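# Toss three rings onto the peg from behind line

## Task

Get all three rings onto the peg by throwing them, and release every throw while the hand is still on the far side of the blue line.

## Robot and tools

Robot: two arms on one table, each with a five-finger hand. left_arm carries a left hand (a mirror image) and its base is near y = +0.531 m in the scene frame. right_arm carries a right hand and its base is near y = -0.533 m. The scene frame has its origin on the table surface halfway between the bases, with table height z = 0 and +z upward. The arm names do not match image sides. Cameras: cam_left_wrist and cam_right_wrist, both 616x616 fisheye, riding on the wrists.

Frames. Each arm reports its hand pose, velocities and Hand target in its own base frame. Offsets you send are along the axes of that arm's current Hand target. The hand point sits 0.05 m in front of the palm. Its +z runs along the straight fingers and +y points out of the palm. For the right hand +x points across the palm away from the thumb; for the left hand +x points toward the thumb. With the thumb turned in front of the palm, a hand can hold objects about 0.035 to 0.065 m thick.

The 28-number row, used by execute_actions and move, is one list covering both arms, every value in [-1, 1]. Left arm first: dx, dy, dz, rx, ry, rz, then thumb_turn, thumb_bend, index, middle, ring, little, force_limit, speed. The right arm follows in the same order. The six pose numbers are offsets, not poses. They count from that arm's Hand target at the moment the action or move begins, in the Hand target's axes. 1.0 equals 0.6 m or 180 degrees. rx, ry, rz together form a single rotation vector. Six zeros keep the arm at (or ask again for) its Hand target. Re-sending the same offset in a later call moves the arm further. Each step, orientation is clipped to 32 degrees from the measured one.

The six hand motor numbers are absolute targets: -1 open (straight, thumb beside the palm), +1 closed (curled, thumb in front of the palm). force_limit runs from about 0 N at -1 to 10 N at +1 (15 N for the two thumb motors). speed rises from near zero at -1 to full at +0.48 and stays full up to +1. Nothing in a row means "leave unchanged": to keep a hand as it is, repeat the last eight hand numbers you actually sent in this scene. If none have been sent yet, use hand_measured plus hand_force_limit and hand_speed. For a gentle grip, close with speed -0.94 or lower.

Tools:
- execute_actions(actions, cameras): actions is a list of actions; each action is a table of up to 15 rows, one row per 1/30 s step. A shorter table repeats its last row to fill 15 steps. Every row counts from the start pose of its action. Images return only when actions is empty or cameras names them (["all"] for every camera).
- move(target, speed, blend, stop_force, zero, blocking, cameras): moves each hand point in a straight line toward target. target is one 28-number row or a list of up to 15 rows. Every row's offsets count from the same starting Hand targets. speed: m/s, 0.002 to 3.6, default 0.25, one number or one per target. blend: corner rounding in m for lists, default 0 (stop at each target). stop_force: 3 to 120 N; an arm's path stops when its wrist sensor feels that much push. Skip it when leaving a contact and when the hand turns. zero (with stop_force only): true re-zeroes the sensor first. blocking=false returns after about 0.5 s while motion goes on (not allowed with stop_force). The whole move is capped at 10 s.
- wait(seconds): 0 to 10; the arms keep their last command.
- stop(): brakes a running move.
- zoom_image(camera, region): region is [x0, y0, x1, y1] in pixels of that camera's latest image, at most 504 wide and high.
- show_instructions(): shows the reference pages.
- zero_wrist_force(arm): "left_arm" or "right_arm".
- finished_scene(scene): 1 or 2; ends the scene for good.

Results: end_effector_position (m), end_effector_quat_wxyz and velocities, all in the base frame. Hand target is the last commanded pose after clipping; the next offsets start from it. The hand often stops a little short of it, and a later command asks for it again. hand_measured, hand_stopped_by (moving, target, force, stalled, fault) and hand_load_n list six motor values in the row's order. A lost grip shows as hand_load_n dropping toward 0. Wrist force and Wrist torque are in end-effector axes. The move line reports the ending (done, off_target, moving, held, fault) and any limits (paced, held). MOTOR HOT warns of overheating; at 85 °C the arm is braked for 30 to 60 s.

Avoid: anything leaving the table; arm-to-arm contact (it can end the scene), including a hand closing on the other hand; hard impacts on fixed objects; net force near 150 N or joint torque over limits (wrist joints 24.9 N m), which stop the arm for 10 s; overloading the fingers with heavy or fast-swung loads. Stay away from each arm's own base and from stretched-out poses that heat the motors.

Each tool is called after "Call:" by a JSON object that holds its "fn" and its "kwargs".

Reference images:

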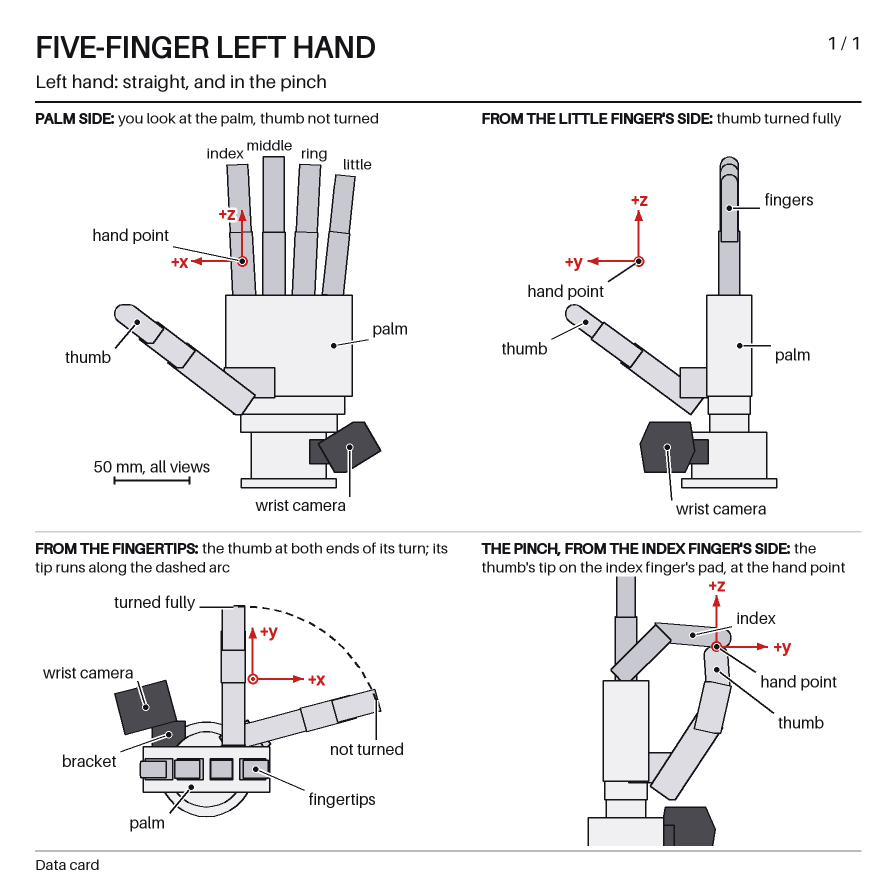

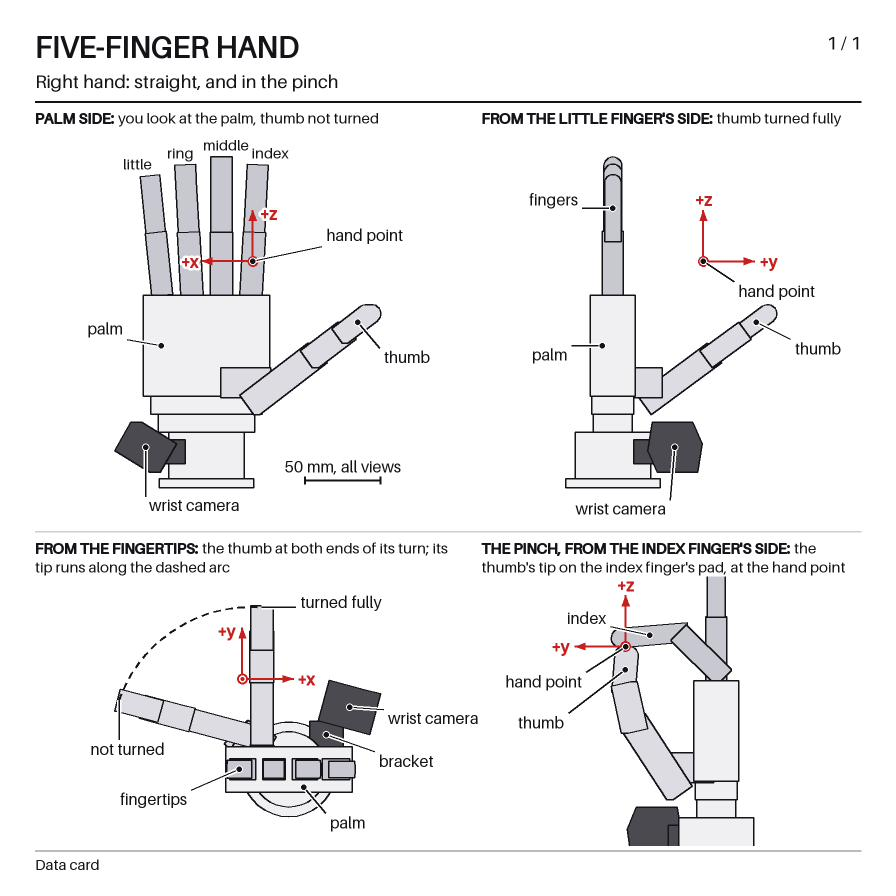

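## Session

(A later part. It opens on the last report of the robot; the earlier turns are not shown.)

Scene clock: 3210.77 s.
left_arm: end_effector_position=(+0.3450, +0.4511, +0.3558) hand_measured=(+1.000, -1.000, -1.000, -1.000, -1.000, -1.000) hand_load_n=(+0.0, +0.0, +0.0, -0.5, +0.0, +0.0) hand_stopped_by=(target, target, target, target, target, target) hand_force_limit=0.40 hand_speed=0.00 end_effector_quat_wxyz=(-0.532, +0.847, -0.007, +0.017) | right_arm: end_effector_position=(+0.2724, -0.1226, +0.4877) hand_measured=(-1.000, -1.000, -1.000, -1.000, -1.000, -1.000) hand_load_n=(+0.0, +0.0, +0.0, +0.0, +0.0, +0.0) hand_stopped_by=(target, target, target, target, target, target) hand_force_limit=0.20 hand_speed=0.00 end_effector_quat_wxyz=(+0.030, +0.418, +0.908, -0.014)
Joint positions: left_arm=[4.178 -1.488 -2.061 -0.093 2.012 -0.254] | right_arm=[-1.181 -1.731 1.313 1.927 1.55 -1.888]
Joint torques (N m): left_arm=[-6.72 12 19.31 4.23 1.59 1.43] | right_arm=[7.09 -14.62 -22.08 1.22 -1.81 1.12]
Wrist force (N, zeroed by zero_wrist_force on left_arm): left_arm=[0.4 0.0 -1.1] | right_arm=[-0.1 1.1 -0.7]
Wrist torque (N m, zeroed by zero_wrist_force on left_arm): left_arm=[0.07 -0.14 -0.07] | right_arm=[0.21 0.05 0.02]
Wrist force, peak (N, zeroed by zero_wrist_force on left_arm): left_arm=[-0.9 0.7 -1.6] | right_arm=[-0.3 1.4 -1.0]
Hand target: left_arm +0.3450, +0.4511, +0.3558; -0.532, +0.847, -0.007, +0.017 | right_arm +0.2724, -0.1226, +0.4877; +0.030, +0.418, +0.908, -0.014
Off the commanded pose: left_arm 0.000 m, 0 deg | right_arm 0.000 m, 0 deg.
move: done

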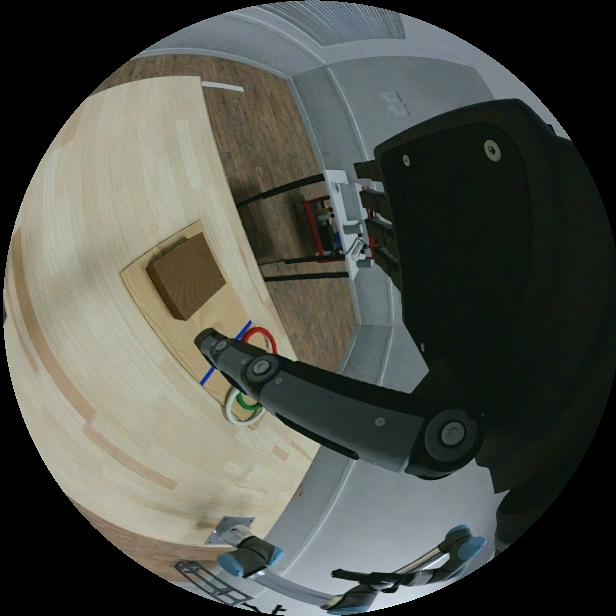

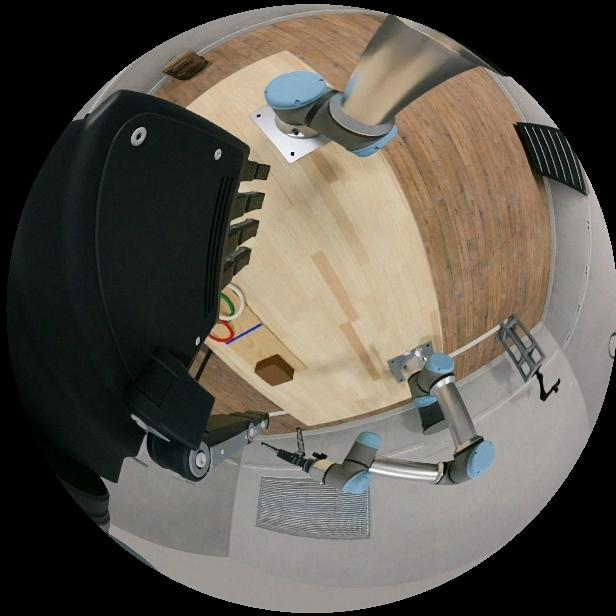

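Call:
{"fn": "move", "kwargs": {"target": [0.6042, 0.26, 0.0261, 0, 0, 0, -1, -1, -0.7, -0.7, -0.7, -0.7, 0.4, 0, 0, 0, 0, 0, 0, 0, -1, -1, -1, -1, -1, -1, 0.2, 0], "speed": 0.35, "cameras": ["cam_left_wrist"]}}

Call:
{"fn": "zoom_image", "kwargs": {"camera": "cam_left_wrist", "region": [180, 130, 360, 310]}}

Scene clock: 3220.03 s.
left_arm: end_effector_position=(+0.7088, +0.3865, +0.2165) hand_measured=(-1.000, -1.000, -0.700, -0.700, -0.700, -0.700) hand_load_n=(+0.0, +0.0, +0.0, +0.0, +0.0, +0.0) hand_stopped_by=(target, target, target, target, target, target) hand_force_limit=0.40 hand_speed=0.00 end_effector_quat_wxyz=(-0.532, +0.847, -0.007, +0.017) | right_arm: end_effector_position=(+0.2724, -0.1226, +0.4877) hand_measured=(-1.000, -1.000, -1.000, -1.000, -1.000, -1.000) hand_load_n=(+0.0, +0.0, +0.0, +0.0, +0.0, +0.0) hand_stopped_by=(target, target, target, target, target, target) hand_force_limit=0.20 hand_speed=0.00 end_effector_quat_wxyz=(+0.030, +0.418, +0.908, -0.014)
Joint positions: left_arm=[3.609 -2.247 -1.388 -0.286 2.476 -0.686] | right_arm=[-1.181 -1.731 1.313 1.927 1.55 -1.888]
Joint torques (N m): left_arm=[-4.08 42.7 28.03 3.78 0.08 2.16] | right_arm=[6.86 -14.9 -22.34 1.21 -1.75 1.13]
Wrist force (N, zeroed by zero_wrist_force on left_arm): left_arm=[0.2 0.1 -1.5] | right_arm=[-0.1 1.4 -0.7]
Wrist torque (N m, zeroed by zero_wrist_force on left_arm): left_arm=[0.11 -0.12 -0.09] | right_arm=[0.26 0.06 0.03]
Wrist force, peak (N, zeroed by zero_wrist_force on left_arm): left_arm=[2.3 1.5 -1.5] | right_arm=[-0.2 1.6 -0.8]
Hand target: left_arm +0.7089, +0.3864, +0.2164; -0.532, +0.847, -0.007, +0.017 | right_arm +0.2724, -0.1226, +0.4877; +0.030, +0.418, +0.908, -0.014
Off the commanded pose: left_arm 0.000 m, 0 deg | right_arm 0.000 m, 0 deg.
move: done
Images, in order (width x height): cam_left_wrist 616x616.

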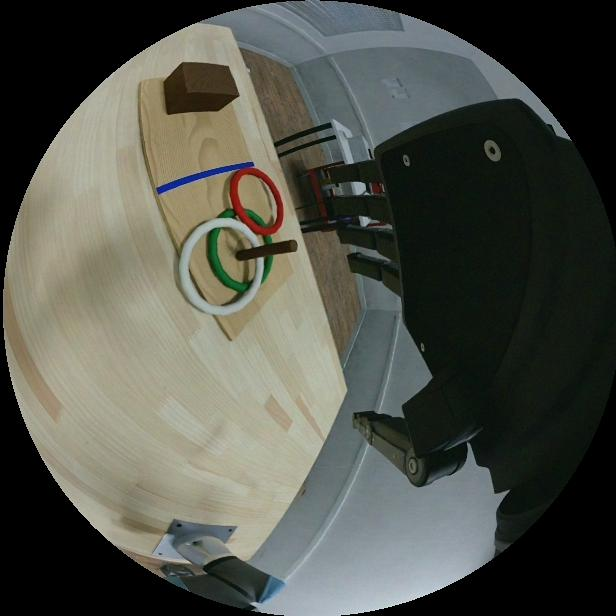

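Scaled by 2.800 from the camera's 616x616 image, which has a finer 880x880 frame.

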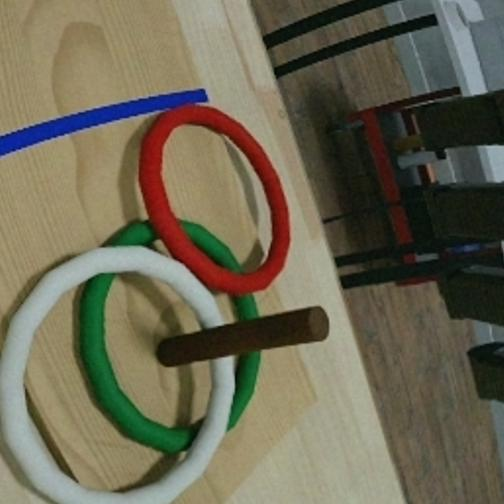

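Call:
{"fn": "move", "kwargs": {"target": [-0.25, -0.0065, -0.001, -0.1389, 0, 0, -1, -1, -0.7, -0.7, -0.7, -0.7, 0.4, -0.3, 0, 0, 0, 0, 0, 0, -1, -1, -1, -1, -1, -1, 0.2, 0], "speed": 0.25}}

Call:
{"fn": "move", "kwargs": {"target": [0, -0.1492, 0.1905, 0, 0.1608, 0.1915, -1, -1, -0.7, -0.7, -0.7, -0.7, 0.4, -0.3, 0, 0, 0, 0, 0, 0, -1, -1, -1, -1, -1, -1, 0.2, 0], "speed": 0.25, "cameras": ["cam_left_wrist"]}}

Scene clock: 3263.63 s.
left_arm: end_effector_position=(+0.5590, +0.3921, +0.2169) hand_measured=(-1.000, -1.000, -0.700, -0.700, -0.700, -0.700) hand_load_n=(+0.0, +0.0, +0.0, +0.0, +0.0, +0.0) hand_stopped_by=(target, target, target, target, target, target) hand_force_limit=0.40 hand_speed=-0.30 end_effector_quat_wxyz=(-0.336, +0.942, -0.011, +0.015) | right_arm: end_effector_position=(+0.2724, -0.1226, +0.4877) hand_measured=(-1.000, -1.000, -1.000, -1.000, -1.000, -1.000) hand_load_n=(+0.0, +0.0, +0.0, +0.0, +0.0, +0.0) hand_stopped_by=(target, target, target, target, target, target) hand_force_limit=0.20 hand_speed=0.00 end_effector_quat_wxyz=(+0.030, +0.418, +0.908, -0.014)
Joint positions: left_arm=[3.865 -1.893 -1.689 -0.608 2.037 -0.698] | right_arm=[-1.181 -1.731 1.313 1.927 1.55 -1.888]
Joint torques (N m): left_arm=[3.39 37.99 24.67 3.24 -0.69 -2.37] | right_arm=[7.19 -14.96 -22.28 1.19 -1.84 1.08]
Wrist force (N, zeroed by zero_wrist_force on left_arm): left_arm=[0.2 0.0 -1.7] | right_arm=[-0.1 1.3 -0.7]
Wrist torque (N m, zeroed by zero_wrist_force on left_arm): left_arm=[0.09 -0.16 0.03] | right_arm=[0.24 0.05 0.03]
Wrist force, peak (N, zeroed by zero_wrist_force on left_arm): left_arm=[1.6 0.8 -1.9] | right_arm=[-0.2 1.6 -1.0]
Hand target: left_arm +0.5589, +0.3921, +0.2169; -0.336, +0.942, -0.011, +0.015 | right_arm +0.2724, -0.1226, +0.4877; +0.030, +0.418, +0.908, -0.014
Off the commanded pose: left_arm 0.000 m, 0 deg | right_arm 0.000 m, 0 deg.
move: done

Scene clock: 3265.73 s.
left_arm: end_effector_position=(+0.5639, +0.5337, +0.1850) hand_measured=(-1.000, -1.000, -0.700, -0.700, -0.700, -0.700) hand_load_n=(+0.0, +0.0, +0.0, +0.0, +0.0, +0.0) hand_stopped_by=(target, target, target, target, target, target) hand_force_limit=0.40 hand_speed=-0.30 end_effector_quat_wxyz=(-0.312, +0.863, -0.368, +0.148) | right_arm: end_effector_position=(+0.2724, -0.1226, +0.4877) hand_measured=(-1.000, -1.000, -1.000, -1.000, -1.000, -1.000) hand_load_n=(+0.0, +0.0, +0.0, +0.0, +0.0, +0.0) hand_stopped_by=(target, target, target, target, target, target) hand_force_limit=0.20 hand_speed=0.00 end_effector_quat_wxyz=(+0.030, +0.418, +0.908, -0.014)
Joint positions: left_arm=[4.158 -2.114 -1.491 -0.423 1.384 0.186] | right_arm=[-1.181 -1.731 1.313 1.927 1.55 -1.888]
Joint torques (N m): left_arm=[-1.1 59.97 18.46 5.49 -1.71 1.98] | right_arm=[7.07 -15.13 -21.82 1.16 -1.84 1.11]
Wrist force (N, zeroed by zero_wrist_force on left_arm): left_arm=[0.3 0.0 -1.7] | right_arm=[0.2 1.1 -0.7]
Wrist torque (N m, zeroed by zero_wrist_force on left_arm): left_arm=[0.10 -0.21 0.08] | right_arm=[0.22 0.01 0.04]
Wrist force, peak (N, zeroed by zero_wrist_force on left_arm): left_arm=[0.3 0.6 -2.3] | right_arm=[0.0 1.5 -0.7]
Hand target: left_arm +0.5639, +0.5337, +0.1850; -0.312, +0.863, -0.368, +0.148 | right_arm +0.2724, -0.1226, +0.4877; +0.030, +0.418, +0.908, -0.014
Off the commanded pose: left_arm 0.000 m, 0 deg | right_arm 0.000 m, 0 deg.
move: done
Images, in order (width x height): cam_left_wrist 616x616.

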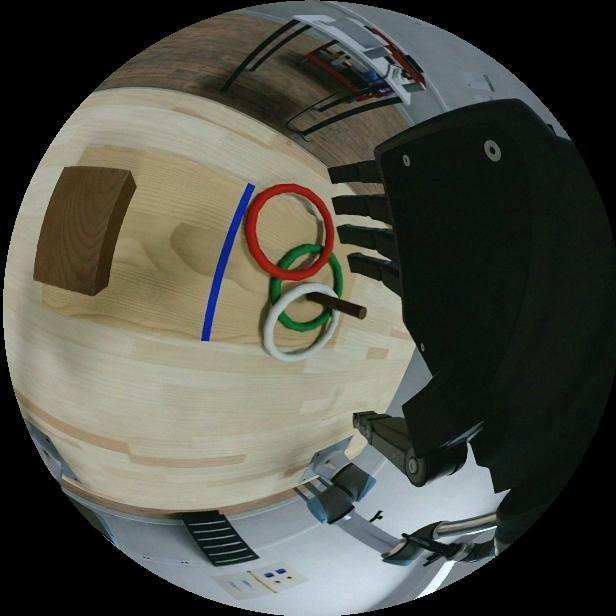

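Call:
{"fn": "move", "kwargs": {"target": [0.01, 0.0753, 0.1327, 0, 0, 0, -1, -1, 0.9, -0.7, -0.7, -0.7, 0.4, 0, 0, 0, 0, 0, 0, 0, -1, -1, -1, -1, -1, -1, 0.2, 0], "speed": 0.15, "cameras": ["cam_left_wrist"]}}

Call:
{"fn": "zoom_image", "kwargs": {"camera": "cam_left_wrist", "region": [220, 130, 400, 310]}}

Scene clock: 3300.97 s.
left_arm: end_effector_position=(+0.5821, +0.5394, +0.0953) hand_measured=(-1.000, -1.000, +0.900, -0.700, -0.700, -0.700) hand_load_n=(+0.0, +0.0, +0.0, +0.0, +0.0, +0.0) hand_stopped_by=(target, target, target, target, target, target) hand_force_limit=0.40 hand_speed=0.00 end_effector_quat_wxyz=(-0.312, +0.863, -0.368, +0.148) | right_arm: end_effector_position=(+0.2724, -0.1226, +0.4877) hand_measured=(-1.000, -1.000, -1.000, -1.000, -1.000, -1.000) hand_load_n=(+0.0, +0.0, +0.0, +0.0, +0.0, +0.0) hand_stopped_by=(target, target, target, target, target, target) hand_force_limit=0.20 hand_speed=0.00 end_effector_quat_wxyz=(+0.030, +0.418, +0.908, -0.014)
Joint positions: left_arm=[4.139 -2.259 -1.509 -0.258 1.396 0.171] | right_arm=[-1.181 -1.731 1.313 1.927 1.55 -1.888]
Joint torques (N m): left_arm=[4.17 55.63 21.77 2.07 -1.56 1.82] | right_arm=[7.08 -14.8 -22.23 1.06 -1.75 1.15]
Wrist force (N, zeroed by zero_wrist_force on left_arm): left_arm=[0.2 0.2 -1.9] | right_arm=[0.0 1.3 -0.9]
Wrist torque (N m, zeroed by zero_wrist_force on left_arm): left_arm=[0.14 -0.20 0.06] | right_arm=[0.25 0.04 0.04]
Wrist force, peak (N, zeroed by zero_wrist_force on left_arm): left_arm=[0.0 -1.4 -3.1] | right_arm=[-0.2 1.6 -1.0]
Hand target: left_arm +0.5820, +0.5394, +0.0953; -0.312, +0.863, -0.368, +0.148 | right_arm +0.2724, -0.1226, +0.4877; +0.030, +0.418, +0.908, -0.014
Off the commanded pose: left_arm 0.000 m, 0 deg | right_arm 0.000 m, 0 deg.
move: done
Images, in order (width x height): cam_left_wrist 616x616.

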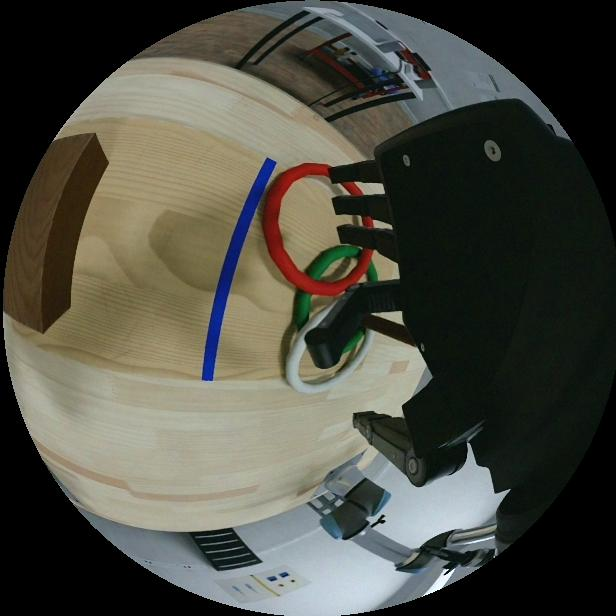

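Scaled by 2.800 from the camera's 616x616 image, which has a finer 880x880 frame.

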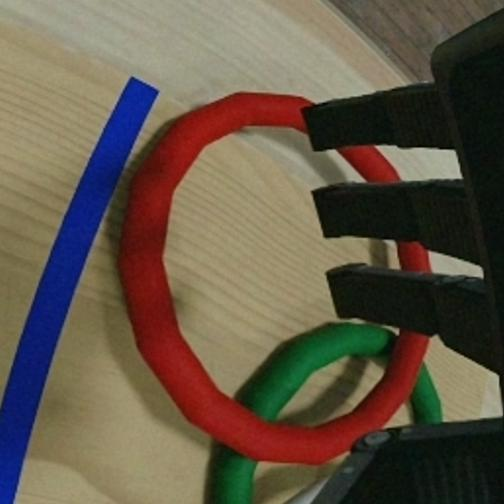

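Call:
{"fn": "move", "kwargs": {"target": [0, 0.0525, 0.0626, 0, 0, 0, -1, -1, 0.9, -0.7, -0.7, -0.7, 0.4, 0, 0, 0, 0, 0, 0, 0, -1, -1, -1, -1, -1, -1, 0.2, 0], "speed": 0.04, "stop_force": 4, "cameras": ["cam_left_wrist"]}}

Call:
{"fn": "zoom_image", "kwargs": {"camera": "cam_left_wrist", "region": [220, 130, 420, 330]}}

Scene clock: 3324.50 s.
left_arm: end_effector_position=(+0.5831, +0.5387, +0.0463) hand_measured=(-1.000, -1.000, +0.900, -0.700, -0.700, -0.700) hand_load_n=(+0.0, +0.0, +0.0, +0.0, +0.0, +0.0) hand_stopped_by=(target, target, target, target, target, target) hand_force_limit=0.40 hand_speed=0.00 end_effector_quat_wxyz=(-0.312, +0.863, -0.368, +0.148) | right_arm: end_effector_position=(+0.2724, -0.1226, +0.4877) hand_measured=(-1.000, -1.000, -1.000, -1.000, -1.000, -1.000) hand_load_n=(+0.0, +0.0, +0.0, +0.0, +0.0, +0.0) hand_stopped_by=(target, target, target, target, target, target) hand_force_limit=0.20 hand_speed=0.00 end_effector_quat_wxyz=(+0.030, +0.418, +0.908, -0.014)
Joint positions: left_arm=[4.138 -2.331 -1.53 -0.165 1.397 0.17] | right_arm=[-1.181 -1.731 1.313 1.927 1.55 -1.888]
Joint torques (N m): left_arm=[-2.38 65.66 26.47 0.91 0.23 -1.74] | right_arm=[6.89 -14.9 -22 1.1 -1.87 1.16]
Wrist force (N, zeroed by zero_wrist_force on left_arm): left_arm=[0.4 0.1 -1.5] | right_arm=[0.0 1.2 -0.7]
Wrist torque (N m, zeroed by zero_wrist_force on left_arm): left_arm=[0.10 -0.20 0.07] | right_arm=[0.23 0.03 0.04]
Wrist force, peak (N, zeroed by zero_wrist_force on left_arm): left_arm=[0.4 -0.4 -2.1] | right_arm=[-0.2 1.5 -0.9]
Hand target: left_arm +0.5831, +0.5387, +0.0463; -0.312, +0.863, -0.368, +0.148 | right_arm +0.2724, -0.1226, +0.4877; +0.030, +0.418, +0.908, -0.014
Off the commanded pose: left_arm 0.000 m, 0 deg | right_arm 0.000 m, 0 deg.
move: done
Images, in order (width x height): cam_left_wrist 616x616.

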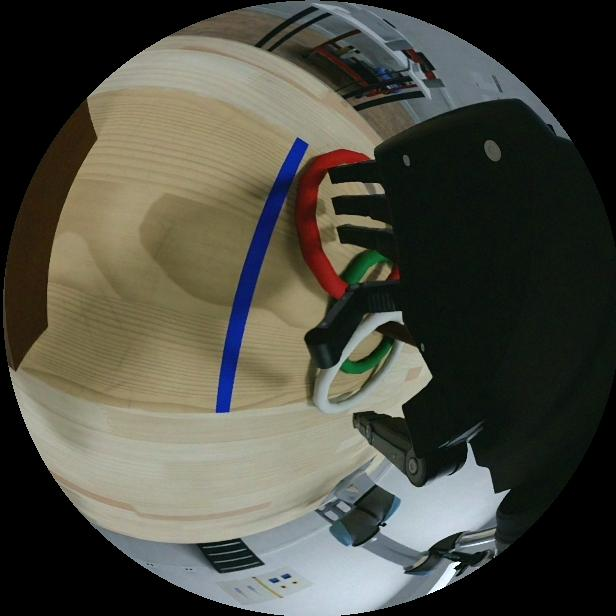

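Scaled by 2.520 from the camera's 616x616 image, which has a finer 880x880 frame.

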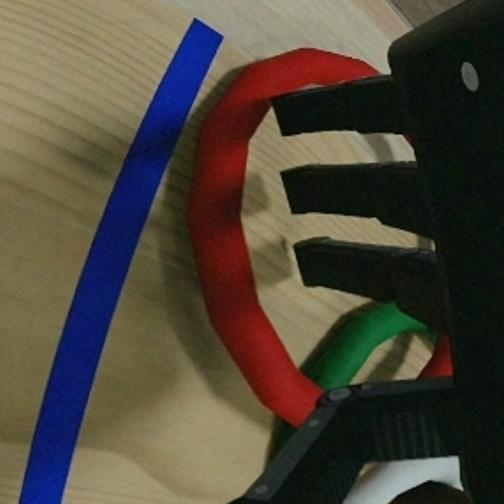

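Call:
{"fn": "move", "kwargs": {"target": [0, 0.1851, -0.1554, 0, 0, 0, -1, -1, 0.9, -0.7, -0.7, -0.7, 0.4, 0, 0, 0, 0, 0, 0, 0, -1, -1, -1, -1, -1, -1, 0.2, 0], "speed": 0.06, "stop_force": 10, "cameras": ["cam_left_wrist"]}}

Call:
{"fn": "zoom_image", "kwargs": {"camera": "cam_left_wrist", "region": [220, 130, 420, 330]}}

Scene clock: 3334.40 s.
left_arm: end_effector_position=(+0.4775, +0.4394, +0.0454) hand_measured=(-1.000, -1.000, +0.900, -0.700, -0.700, -0.700) hand_load_n=(+0.0, +0.0, +0.0, +0.0, +0.0, +0.0) hand_stopped_by=(target, target, target, target, target, target) hand_force_limit=0.40 hand_speed=0.00 end_effector_quat_wxyz=(-0.312, +0.863, -0.368, +0.148) | right_arm: end_effector_position=(+0.2724, -0.1226, +0.4877) hand_measured=(-1.000, -1.000, -1.000, -1.000, -1.000, -1.000) hand_load_n=(+0.0, +0.0, +0.0, +0.0, +0.0, +0.0) hand_stopped_by=(target, target, target, target, target, target) hand_force_limit=0.20 hand_speed=0.00 end_effector_quat_wxyz=(+0.030, +0.418, +0.908, -0.014)
Joint positions: left_arm=[4.204 -2.091 -2.002 0.058 1.355 0.222] | right_arm=[-1.181 -1.731 1.313 1.927 1.55 -1.888]
Joint torques (N m): left_arm=[-6.74 28.31 13.89 0.89 1.04 -2.36] | right_arm=[7.02 -14.83 -22.1 1.11 -1.83 1.11]
Wrist force (N, zeroed by zero_wrist_force on left_arm): left_arm=[0.3 0.1 -1.5] | right_arm=[-0.1 1.5 -0.7]
Wrist torque (N m, zeroed by zero_wrist_force on left_arm): left_arm=[0.12 -0.20 -0.08] | right_arm=[0.27 0.05 0.04]
Wrist force, peak (N, zeroed by zero_wrist_force on left_arm): left_arm=[0.4 0.5 -1.9] | right_arm=[-0.1 1.4 -1.1]
Hand target: left_arm +0.4775, +0.4394, +0.0454; -0.312, +0.863, -0.368, +0.148 | right_arm +0.2724, -0.1226, +0.4877; +0.030, +0.418, +0.908, -0.014
Off the commanded pose: left_arm 0.000 m, 0 deg | right_arm 0.000 m, 0 deg.
move: done
Images, in order (width x height): cam_left_wrist 616x616.

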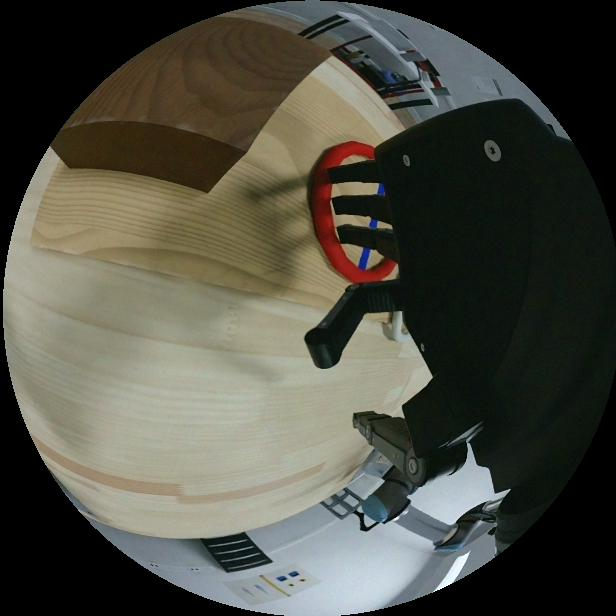

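Scaled by 2.520 from the camera's 616x616 image, which has a finer 880x880 frame.

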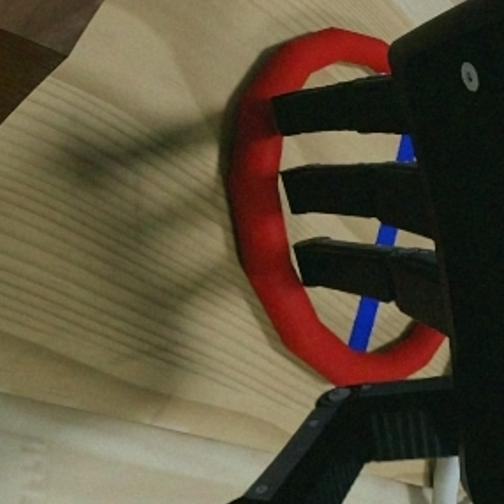

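Call:
{"fn": "move", "kwargs": {"target": [0, -0.1393, -0.166, 0, 0, 0, -1, -1, 0.9, -0.7, -0.7, -0.7, 0.4, 0, 0, 0, 0, 0, 0, 0, -1, -1, -1, -1, -1, -1, 0.2, 0], "speed": 0.15}}

Call:
{"fn": "move", "kwargs": {"target": [0.0107, -0.1237, 0.1038, 0, -0.1608, -0.1915, 1, -0.8, -0.3, -0.35, -1, -1, 0.4, 0, 0, 0, 0, 0, 0, 0, -1, -1, -1, -1, -1, -1, 0.2, 0], "speed": 0.25}}

Call:
{"fn": "move", "kwargs": {"target": [0, 0, 0, 0.1667, 0, 0, 1, -0.3, -0.3, -0.35, -1, -1, 0.4, -0.5, 0, 0, 0, 0, 0, 0, -1, -1, -1, -1, -1, -1, 0.2, 0], "speed": 0.25, "cameras": ["cam_left_wrist"]}}

Scene clock: 3357.73 s.
left_arm: end_effector_position=(+0.4747, +0.4412, +0.1754) hand_measured=(-1.000, -1.000, +0.900, -0.700, -0.700, -0.700) hand_load_n=(+0.0, +0.0, +0.0, +0.0, +0.0, +0.0) hand_stopped_by=(target, target, target, target, target, target) hand_force_limit=0.40 hand_speed=0.00 end_effector_quat_wxyz=(-0.312, +0.863, -0.368, +0.148) | right_arm: end_effector_position=(+0.2724, -0.1226, +0.4877) hand_measured=(-1.000, -1.000, -1.000, -1.000, -1.000, -1.000) hand_load_n=(+0.0, +0.0, +0.0, +0.0, +0.5, +0.0) hand_stopped_by=(target, target, target, target, target, target) hand_force_limit=0.20 hand_speed=0.00 end_effector_quat_wxyz=(+0.030, +0.418, +0.908, -0.014)
Joint positions: left_arm=[4.211 -1.855 -1.908 -0.273 1.351 0.227] | right_arm=[-1.181 -1.731 1.313 1.927 1.55 -1.888]
Joint torques (N m): left_arm=[-1 32.9 14.06 2.54 -0.45 1.6] | right_arm=[6.88 -14.18 -22.33 1.16 -1.8 1.12]
Wrist force (N, zeroed by zero_wrist_force on left_arm): left_arm=[0.2 0.2 -1.7] | right_arm=[0.0 1.1 -0.7]
Wrist torque (N m, zeroed by zero_wrist_force on left_arm): left_arm=[0.14 -0.18 -0.11] | right_arm=[0.21 0.03 0.04]
Wrist force, peak (N, zeroed by zero_wrist_force on left_arm): left_arm=[0.2 -0.9 -2.7] | right_arm=[-0.2 1.5 -1.0]
Hand target: left_arm +0.4747, +0.4412, +0.1754; -0.312, +0.863, -0.368, +0.148 | right_arm +0.2724, -0.1226, +0.4877; +0.030, +0.418, +0.908, -0.014
Off the commanded pose: left_arm 0.000 m, 0 deg | right_arm 0.000 m, 0 deg.
move: done

Scene clock: 3359.83 s.
left_arm: end_effector_position=(+0.5497, +0.5028, +0.1761) hand_measured=(+1.000, -0.800, -0.300, -0.350, -1.000, -1.000) hand_load_n=(+0.0, +0.0, +0.0, +0.0, +0.0, +0.0) hand_stopped_by=(target, target, target, target, target, target) hand_force_limit=0.40 hand_speed=0.00 end_effector_quat_wxyz=(-0.336, +0.942, -0.011, +0.015) | right_arm: end_effector_position=(+0.2724, -0.1226, +0.4877) hand_measured=(-1.000, -1.000, -1.000, -1.000, -1.000, -1.000) hand_load_n=(+0.0, +0.0, +0.0, +0.0, +0.0, +0.0) hand_stopped_by=(target, target, target, target, target, target) hand_force_limit=0.20 hand_speed=0.00 end_effector_quat_wxyz=(+0.030, +0.418, +0.908, -0.014)
Joint positions: left_arm=[4.005 -2.061 -1.57 -0.504 1.964 -0.566] | right_arm=[-1.181 -1.731 1.313 1.927 1.55 -1.888]
Joint torques (N m): left_arm=[4.42 58.7 19.8 3.72 1.65 -1.78] | right_arm=[6.75 -14.34 -22.33 1.24 -1.87 1.13]
Wrist force (N, zeroed by zero_wrist_force on left_arm): left_arm=[0.2 -0.2 -1.4] | right_arm=[0.1 1.2 -0.8]
Wrist torque (N m, zeroed by zero_wrist_force on left_arm): left_arm=[0.08 -0.16 -0.11] | right_arm=[0.24 0.03 0.04]
Wrist force, peak (N, zeroed by zero_wrist_force on left_arm): left_arm=[0.4 0.0 -2.1] | right_arm=[-0.2 1.4 -0.9]
Hand target: left_arm +0.5496, +0.5029, +0.1762; -0.336, +0.942, -0.011, +0.015 | right_arm +0.2724, -0.1226, +0.4877; +0.030, +0.418, +0.908, -0.014
Off the commanded pose: left_arm 0.000 m, 0 deg | right_arm 0.000 m, 0 deg.
move: done

Scene clock: 3361.40 s.
left_arm: end_effector_position=(+0.5497, +0.5028, +0.1760) hand_measured=(+1.000, -0.300, -0.300, -0.350, -1.000, -1.000) hand_load_n=(+0.0, +0.0, +0.0, +0.0, +0.0, +0.0) hand_stopped_by=(target, target, target, target, target, target) hand_force_limit=0.40 hand_speed=-0.50 end_effector_quat_wxyz=(-0.568, +0.823, -0.006, +0.018) end_effector_velocity=(+0.000, +0.000, +0.002) end_effector_angular_velocity=(+0.005, -0.003, +0.002) | right_arm: end_effector_position=(+0.2724, -0.1226, +0.4877) hand_measured=(-1.000, -1.000, -1.000, -1.000, -1.000, -1.000) hand_load_n=(+0.0, +0.0, +0.0, +0.0, +0.0, +0.0) hand_stopped_by=(target, target, target, target, target, target) hand_force_limit=0.20 hand_speed=0.00 end_effector_quat_wxyz=(+0.030, +0.418, +0.908, -0.014)
Joint positions: left_arm=[3.89 -2.189 -1.735 0.291 2.292 -0.363] | right_arm=[-1.181 -1.731 1.313 1.927 1.55 -1.888]
Joint velocities: left_arm=[-0.001 0.001 0 0.005 0.004 0.001] | right_arm=[within noise]
Joint torques (N m): left_arm=[4.88 54.88 24.39 4.56 1.45 -0.9] | right_arm=[7.08 -14.32 -22.48 1.13 -1.89 1.03]
Wrist force (N, zeroed by zero_wrist_force on left_arm): left_arm=[0.4 0.2 -1.3] | right_arm=[-0.2 1.1 -0.8]
Wrist torque (N m, zeroed by zero_wrist_force on left_arm): left_arm=[0.10 -0.12 0.10] | right_arm=[0.22 0.07 0.01]
Wrist force, peak (N, zeroed by zero_wrist_force on left_arm): left_arm=[0.3 -0.5 -1.8] | right_arm=[-0.5 1.4 -0.9]
Hand target: left_arm +0.5496, +0.5029, +0.1762; -0.568, +0.823, -0.006, +0.018 | right_arm +0.2724, -0.1226, +0.4877; +0.030, +0.418, +0.908, -0.014
Off the commanded pose: left_arm 0.000 m, 0 deg | right_arm 0.000 m, 0 deg.
move: done
Images, in order (width x height): cam_left_wrist 616x616.

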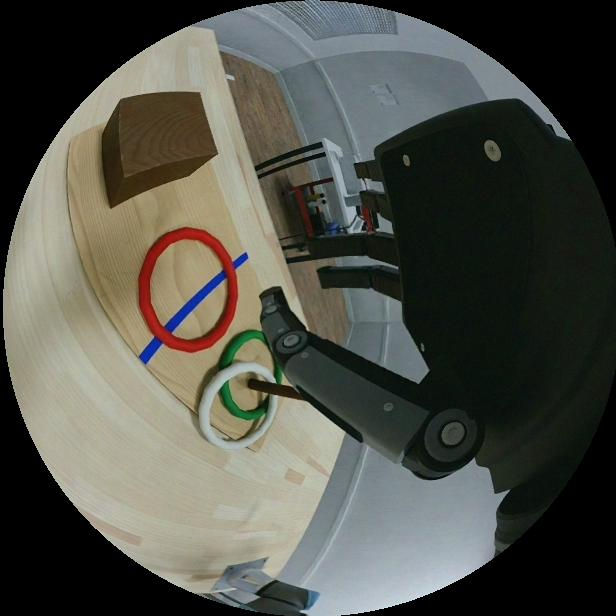

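Call:
{"fn": "move", "kwargs": {"target": [-0.0173, 0.1625, 0.0202, 0, 0, 0, 1, -0.3, -0.3, -0.35, -1, -1, 0.4, -0.5, 0, 0, 0, 0, 0, 0, -1, -1, -1, -1, -1, -1, 0.2, 0], "speed": 0.15, "cameras": ["cam_left_wrist"]}}

Call:
{"fn": "zoom_image", "kwargs": {"camera": "cam_left_wrist", "region": [200, 150, 360, 350]}}

Scene clock: 3372.87 s.
left_arm: end_effector_position=(+0.5407, +0.4799, +0.0805) hand_measured=(+1.000, -0.300, -0.300, -0.350, -1.000, -1.000) hand_load_n=(+0.0, +0.0, +0.0, +0.0, +0.0, +0.0) hand_stopped_by=(target, target, target, target, target, target) hand_force_limit=0.40 hand_speed=-0.50 end_effector_quat_wxyz=(-0.568, +0.823, -0.006, +0.018) | right_arm: end_effector_position=(+0.2724, -0.1226, +0.4877) hand_measured=(-1.000, -1.000, -1.000, -1.000, -1.000, -1.000) hand_load_n=(+0.0, +0.0, +0.0, +0.0, +0.0, +0.0) hand_stopped_by=(target, target, target, target, target, target) hand_force_limit=0.20 hand_speed=0.00 end_effector_quat_wxyz=(+0.030, +0.418, +0.908, -0.014)
Joint positions: left_arm=[3.871 -2.337 -1.812 0.508 2.309 -0.375] | right_arm=[-1.181 -1.731 1.313 1.927 1.55 -1.888]
Joint torques (N m): left_arm=[5.38 51.02 20.77 2.28 -0.88 2.58] | right_arm=[7.07 -14.62 -22.38 1.15 -1.78 1.1]
Wrist force (N, zeroed by zero_wrist_force on left_arm): left_arm=[0.3 0.0 -1.4] | right_arm=[-0.1 1.1 -0.6]
Wrist torque (N m, zeroed by zero_wrist_force on left_arm): left_arm=[0.08 -0.11 0.07] | right_arm=[0.21 0.04 0.03]
Wrist force, peak (N, zeroed by zero_wrist_force on left_arm): left_arm=[0.2 -1.9 -1.6] | right_arm=[-0.3 1.4 -1.0]
Hand target: left_arm +0.5407, +0.4800, +0.0805; -0.568, +0.823, -0.006, +0.018 | right_arm +0.2724, -0.1226, +0.4877; +0.030, +0.418, +0.908, -0.014
Off the commanded pose: left_arm 0.000 m, 0 deg | right_arm 0.000 m, 0 deg.
move: done
Images, in order (width x height): cam_left_wrist 616x616.

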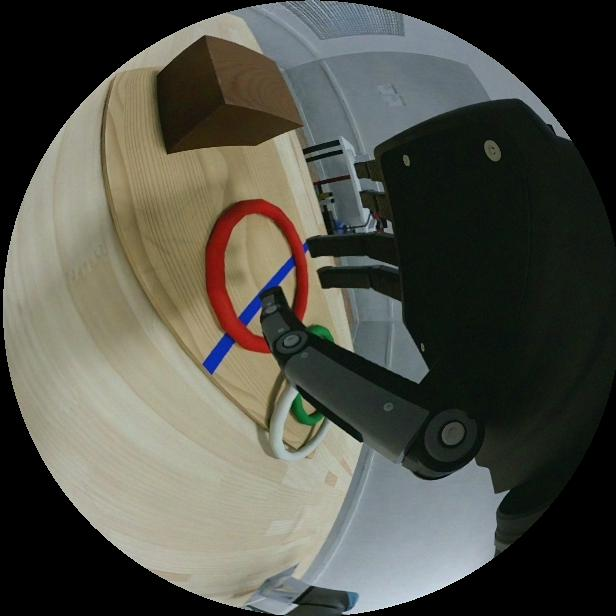

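Scaled by 2.520 from the camera's 616x616 image, which has a finer 880x880 frame.

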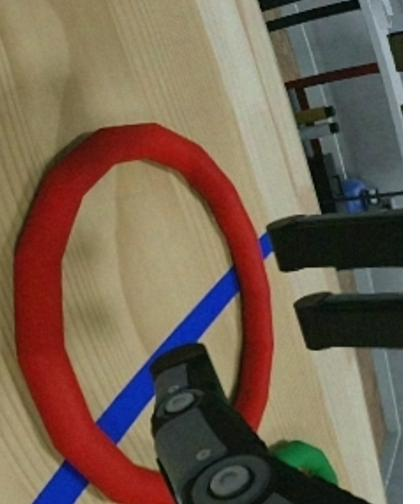

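Call:
{"fn": "move", "kwargs": {"target": [-0.0065, 0.0625, 0.0014, 0, 0, 0, 1, -0.3, -0.3, -0.35, -1, -1, 0.4, -0.5, 0, 0, 0, 0, 0, 0, -1, -1, -1, -1, -1, -1, 0.2, 0], "speed": 0.06, "stop_force": 3, "cameras": ["cam_left_wrist"]}}

Call:
{"fn": "zoom_image", "kwargs": {"camera": "cam_left_wrist", "region": [200, 150, 360, 350]}}

Scene clock: 3383.27 s.
left_arm: end_effector_position=(+0.5372, +0.4676, +0.0450) hand_measured=(+1.000, -0.300, -0.300, -0.350, -1.000, -1.000) hand_load_n=(+0.0, +0.0, +0.0, +0.0, +0.0, +0.0) hand_stopped_by=(target, target, target, target, target, target) hand_force_limit=0.40 hand_speed=-0.50 end_effector_quat_wxyz=(-0.568, +0.823, -0.006, +0.018) | right_arm: end_effector_position=(+0.2724, -0.1226, +0.4877) hand_measured=(-1.000, -1.000, -1.000, -1.000, -1.000, -1.000) hand_load_n=(+0.0, +0.0, +0.0, +0.0, +0.0, +0.0) hand_stopped_by=(target, target, target, target, target, target) hand_force_limit=0.20 hand_speed=0.00 end_effector_quat_wxyz=(+0.030, +0.418, +0.908, -0.014)
Joint positions: left_arm=[3.858 -2.399 -1.832 0.586 2.32 -0.383] | right_arm=[-1.181 -1.731 1.313 1.927 1.55 -1.888]
Joint torques (N m): left_arm=[5.49 60.77 19.75 0.09 -0.88 2.32] | right_arm=[6.87 -14.42 -22.54 1.07 -1.8 1.2]
Wrist force (N, zeroed by zero_wrist_force on left_arm): left_arm=[0.0 0.1 -1.5] | right_arm=[-0.3 1.2 -0.9]
Wrist torque (N m, zeroed by zero_wrist_force on left_arm): left_arm=[0.08 -0.06 0.07] | right_arm=[0.24 0.10 0.01]
Wrist force, peak (N, zeroed by zero_wrist_force on left_arm): left_arm=[0.4 -0.7 -1.6] | right_arm=[-0.4 1.6 -0.7]
Hand target: left_arm +0.5372, +0.4676, +0.0450; -0.568, +0.823, -0.006, +0.018 | right_arm +0.2724, -0.1226, +0.4877; +0.030, +0.418, +0.908, -0.014
Off the commanded pose: left_arm 0.000 m, 0 deg | right_arm 0.000 m, 0 deg.
move: done
Images, in order (width x height): cam_left_wrist 616x616.

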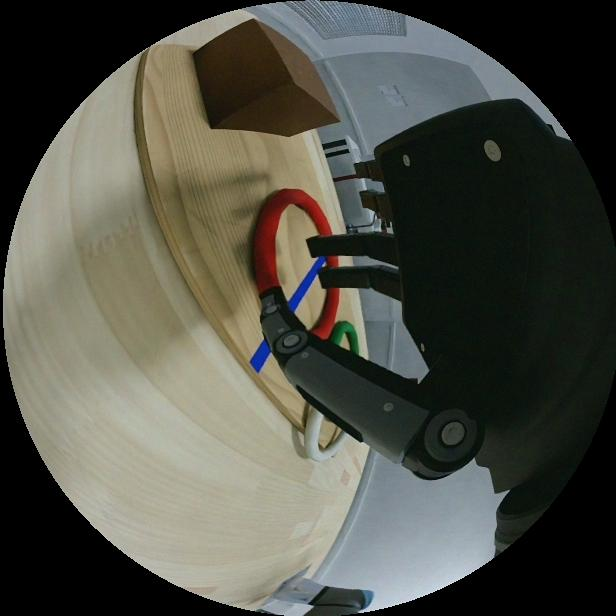

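Scaled by 2.520 from the camera's 616x616 image, which has a finer 880x880 frame.

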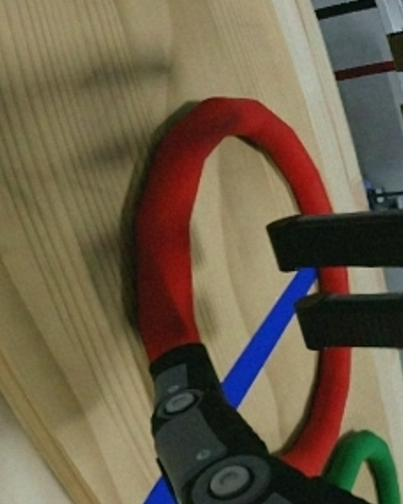

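Call:
{"fn": "move", "kwargs": {"target": [[0, 0.0063, -0.0172, 0, 0, 0, 1, -0.3, -0.3, -0.35, -1, -1, 0.4, -0.5, 0, 0, 0, 0, 0, 0, -1, -1, -1, -1, -1, -1, 0.2, 0], [-0.0006, 0.029, -0.0089, 0, 0, 0, 1, -0.3, -0.3, -0.35, -1, -1, 0.4, -0.5, 0, 0, 0, 0, 0, 0, -1, -1, -1, -1, -1, -1, 0.2, 0]], "speed": 0.03, "stop_force": 3, "cameras": ["cam_left_wrist"]}}

Call:
{"fn": "zoom_image", "kwargs": {"camera": "cam_left_wrist", "region": [200, 150, 360, 350]}}

Scene clock: 3395.20 s.
left_arm: end_effector_position=(+0.5368, +0.4564, +0.0307) hand_measured=(+1.000, -0.300, -0.300, -0.350, -1.000, -1.000) hand_load_n=(+0.0, +0.0, +0.0, +0.0, +0.0, +0.0) hand_stopped_by=(target, target, target, target, target, target) hand_force_limit=0.40 hand_speed=-0.50 end_effector_quat_wxyz=(-0.568, +0.823, -0.006, +0.018) | right_arm: end_effector_position=(+0.2724, -0.1226, +0.4877) hand_measured=(-1.000, -1.000, -1.000, -1.000, -1.000, -1.000) hand_load_n=(+0.0, +0.0, +0.0, +0.0, +0.0, +0.0) hand_stopped_by=(target, target, target, target, target, target) hand_force_limit=0.20 hand_speed=0.00 end_effector_quat_wxyz=(+0.030, +0.418, +0.908, -0.014)
Joint positions: left_arm=[3.843 -2.423 -1.845 0.615 2.333 -0.393] | right_arm=[-1.181 -1.731 1.313 1.927 1.55 -1.888]
Joint torques (N m): left_arm=[4.8 60.97 2.47 0.07 1.51 1.87] | right_arm=[6.86 -14.91 -22.12 1.08 -1.84 1.1]
Wrist force (N, zeroed by zero_wrist_force on left_arm): left_arm=[0.1 0.2 -1.5] | right_arm=[-0.1 1.5 -0.7]
Wrist torque (N m, zeroed by zero_wrist_force on left_arm): left_arm=[0.10 -0.07 0.06] | right_arm=[0.27 0.05 0.04]
Wrist force, peak (N, zeroed by zero_wrist_force on left_arm): left_arm=[0.2 0.2 -1.8] | right_arm=[0.0 1.6 -0.8]
Hand target: left_arm +0.5368, +0.4564, +0.0307; -0.568, +0.823, -0.006, +0.018 | right_arm +0.2724, -0.1226, +0.4877; +0.030, +0.418, +0.908, -0.014
Off the commanded pose: left_arm 0.000 m, 0 deg | right_arm 0.000 m, 0 deg.
move: done
Images, in order (width x height): cam_left_wrist 616x616.

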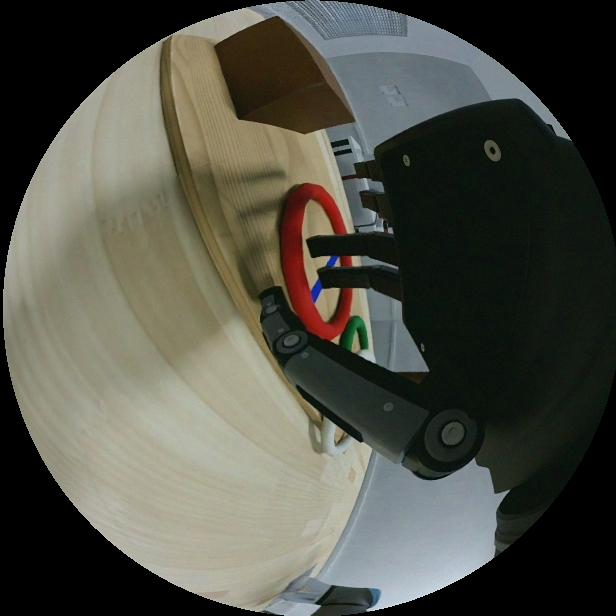

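Scaled by 2.520 from the camera's 616x616 image, which has a finer 880x880 frame.

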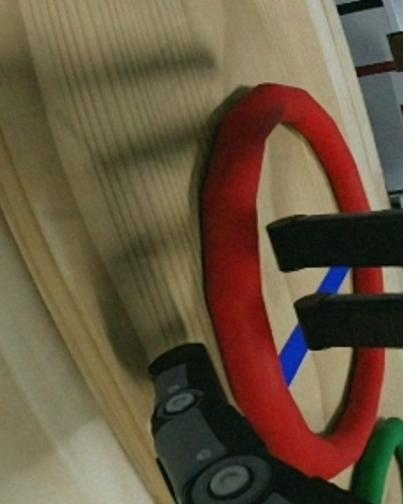

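Call:
{"fn": "move", "kwargs": {"target": [0, 0, 0, 0, 0, 0, 1, -0.36, -0.3, -0.35, -1, -1, 0.4, -0.8, 0, 0, 0, 0, 0, 0, -1, -1, -1, -1, -1, -1, 0.2, 0], "speed": 0.05}}

Call:
{"fn": "move", "kwargs": {"target": [0, 0, 0, 0, 0, 0, 1, -0.36, 0.05, 0, -1, -1, -0.5, -0.85, 0, 0, 0, 0, 0, 0, -1, -1, -1, -1, -1, -1, 0.2, 0], "speed": 0.05, "cameras": ["cam_left_wrist"]}}

Call:
{"fn": "zoom_image", "kwargs": {"camera": "cam_left_wrist", "region": [200, 150, 360, 350]}}

Scene clock: 3404.97 s.
left_arm: end_effector_position=(+0.5368, +0.4564, +0.0307) hand_measured=(+1.000, -0.360, -0.300, -0.350, -1.000, -1.000) hand_load_n=(+0.0, +0.0, +0.0, +0.0, +0.0, +0.0) hand_stopped_by=(target, target, target, target, target, target) hand_force_limit=0.40 hand_speed=-0.80 end_effector_quat_wxyz=(-0.568, +0.823, -0.006, +0.018) | right_arm: end_effector_position=(+0.2724, -0.1226, +0.4877) hand_measured=(-1.000, -1.000, -1.000, -1.000, -1.000, -1.000) hand_load_n=(+0.0, +0.0, +0.0, +0.0, +0.0, +0.0) hand_stopped_by=(target, target, target, target, target, target) hand_force_limit=0.20 hand_speed=0.00 end_effector_quat_wxyz=(+0.030, +0.418, +0.908, -0.014)
Joint positions: left_arm=[3.843 -2.423 -1.845 0.615 2.333 -0.393] | right_arm=[-1.181 -1.731 1.313 1.927 1.55 -1.888]
Joint torques (N m): left_arm=[5.89 60.74 3.05 0.23 1.48 -1.56] | right_arm=[6.91 -14.36 -22.25 1.19 -1.79 1.19]
Wrist force (N, zeroed by zero_wrist_force on left_arm): left_arm=[0.0 0.2 -1.5] | right_arm=[-0.1 1.3 -0.9]
Wrist torque (N m, zeroed by zero_wrist_force on left_arm): left_arm=[0.11 -0.07 0.06] | right_arm=[0.25 0.06 0.03]
Wrist force, peak (N, zeroed by zero_wrist_force on left_arm): left_arm=[-0.1 0.3 -1.7] | right_arm=[-0.2 1.4 -1.1]
Hand target: left_arm +0.5368, +0.4564, +0.0307; -0.568, +0.823, -0.006, +0.018 | right_arm +0.2724, -0.1226, +0.4877; +0.030, +0.418, +0.908, -0.014
Off the commanded pose: left_arm 0.000 m, 0 deg | right_arm 0.000 m, 0 deg.
move: done

Scene clock: 3406.07 s.
left_arm: end_effector_position=(+0.5368, +0.4564, +0.0307) hand_measured=(+1.000, -0.360, +0.050, +0.000, -1.000, -1.000) hand_load_n=(+0.0, +0.0, +0.0, +0.5, +0.0, +0.0) hand_stopped_by=(target, target, target, target, target, target) hand_force_limit=-0.50 hand_speed=-0.85 end_effector_quat_wxyz=(-0.568, +0.823, -0.006, +0.018) | right_arm: end_effector_position=(+0.2724, -0.1226, +0.4877) hand_measured=(-1.000, -1.000, -1.000, -1.000, -1.000, -1.000) hand_load_n=(+0.0, +0.0, +0.0, +0.0, +0.0, +0.0) hand_stopped_by=(target, target, target, target, target, target) hand_force_limit=0.20 hand_speed=0.00 end_effector_quat_wxyz=(+0.030, +0.418, +0.908, -0.014)
Joint positions: left_arm=[3.843 -2.423 -1.845 0.615 2.333 -0.393] | right_arm=[-1.181 -1.731 1.313 1.927 1.55 -1.888]
Joint torques (N m): left_arm=[4.98 59.16 2.96 0.25 1.51 -1.91] | right_arm=[7.12 -14.84 -22.46 1.17 -1.82 1.1]
Wrist force (N, zeroed by zero_wrist_force on left_arm): left_arm=[0.0 0.1 -1.3] | right_arm=[0.0 1.3 -0.8]
Wrist torque (N m, zeroed by zero_wrist_force on left_arm): left_arm=[0.11 -0.05 0.06] | right_arm=[0.25 0.04 0.04]
Wrist force, peak (N, zeroed by zero_wrist_force on left_arm): left_arm=[0.1 -0.7 -1.5] | right_arm=[0.0 1.4 -0.9]
Hand target: left_arm +0.5368, +0.4564, +0.0307; -0.568, +0.823, -0.006, +0.018 | right_arm +0.2724, -0.1226, +0.4877; +0.030, +0.418, +0.908, -0.014
Off the commanded pose: left_arm 0.000 m, 0 deg | right_arm 0.000 m, 0 deg.
move: done
Images, in order (width x height): cam_left_wrist 616x616.

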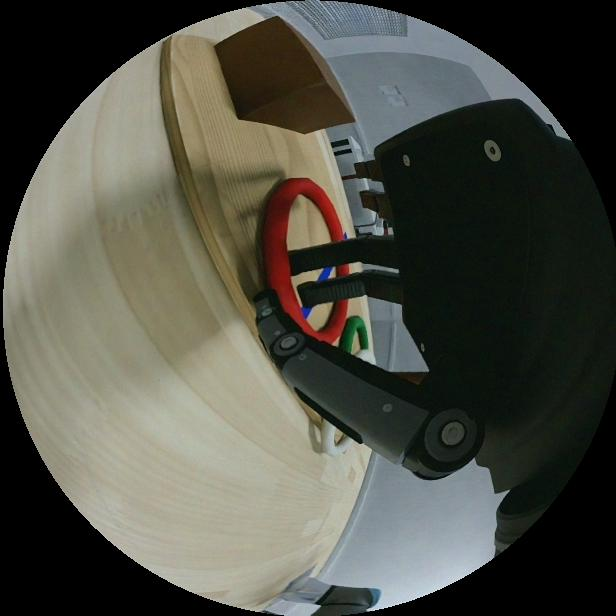

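Scaled by 2.520 from the camera's 616x616 image, which has a finer 880x880 frame.

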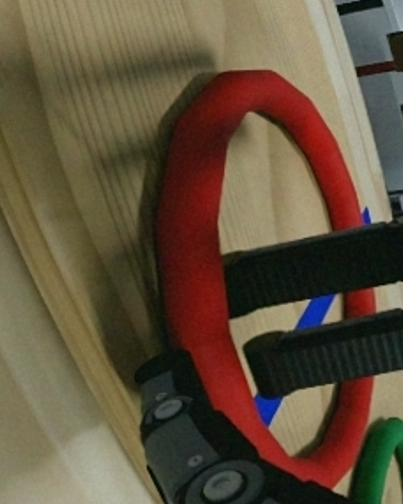

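Call:
{"fn": "execute_actions", "kwargs": {"actions": [[[0,0,0,0,0,0,1,-0.36,0.4,0.4,-1,-1,0.2,-0.92,0,0,0,0,0,0,-1,-1,-1,-1,-1,-1,0.2,0]]], "cameras": ["cam_left_wrist"]}}

Scene clock: 3495.60 s.
left_arm: end_effector_position=(+0.5368, +0.4564, +0.0307) hand_measured=(+1.000, -0.362, +0.228, +0.124, -1.000, -1.000) hand_load_n=(-1.0, +6.5, +6.5, +6.5, +0.0, +0.0) hand_stopped_by=(target, target, force, force, target, target) hand_force_limit=0.20 hand_speed=-0.92 end_effector_quat_wxyz=(-0.568, +0.823, -0.006, +0.018) | right_arm: end_effector_position=(+0.2724, -0.1226, +0.4877) hand_measured=(-1.000, -1.000, -1.000, -1.000, -1.000, -1.000) hand_load_n=(+0.0, -0.5, +0.0, +0.0, +0.0, +0.0) hand_stopped_by=(target, target, target, target, target, target) hand_force_limit=0.20 hand_speed=0.00 end_effector_quat_wxyz=(+0.030, +0.418, +0.908, -0.014)
Joint positions: left_arm=[3.843 -2.423 -1.845 0.615 2.333 -0.393] | right_arm=[-1.181 -1.731 1.313 1.927 1.55 -1.888]
Joint torques (N m): left_arm=[-2.67 40.89 17.29 1.15 0.07 -2.02] | right_arm=[7.28 -14.64 -22.31 1.15 -1.9 1.05]
Wrist force (N, zeroed by zero_wrist_force on left_arm): left_arm=[0.1 -5.4 -2.7] | right_arm=[-0.2 1.2 -0.8]
Wrist torque (N m, zeroed by zero_wrist_force on left_arm): left_arm=[-0.10 -0.06 0.13] | right_arm=[0.23 0.06 0.02]
Wrist force, peak (N, zeroed by zero_wrist_force on left_arm): left_arm=[0.4 -5.5 -2.8] | right_arm=[-0.2 1.7 -0.9]
Hand target: left_arm +0.5368, +0.4564, +0.0307; -0.568, +0.823, -0.006, +0.018 | right_arm +0.2724, -0.1226, +0.4877; +0.030, +0.418, +0.908, -0.014
Off the commanded pose: left_arm 0.000 m, 0 deg | right_arm 0.000 m, 0 deg.
Step readings (end_effector_position of left_arm | right_arm):
0: (+0.5368, +0.4564, +0.0307) | (+0.2724, -0.1226, +0.4877)
1: (+0.5368, +0.4564, +0.0307) | (+0.2724, -0.1226, +0.4877)
2: (+0.5368, +0.4564, +0.0307) | (+0.2724, -0.1226, +0.4877)
4: (+0.5368, +0.4564, +0.0307) | (+0.2724, -0.1226, +0.4877)
8: (+0.5368, +0.4564, +0.0307) | (+0.2724, -0.1226, +0.4877)
15: (+0.5368, +0.4564, +0.0307) | (+0.2724, -0.1226, +0.4877)
Images, in order (width x height): cam_left_wrist 616x616.

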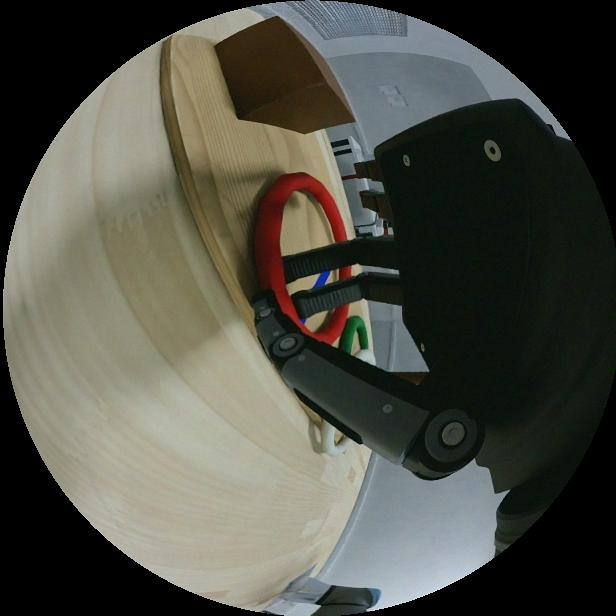

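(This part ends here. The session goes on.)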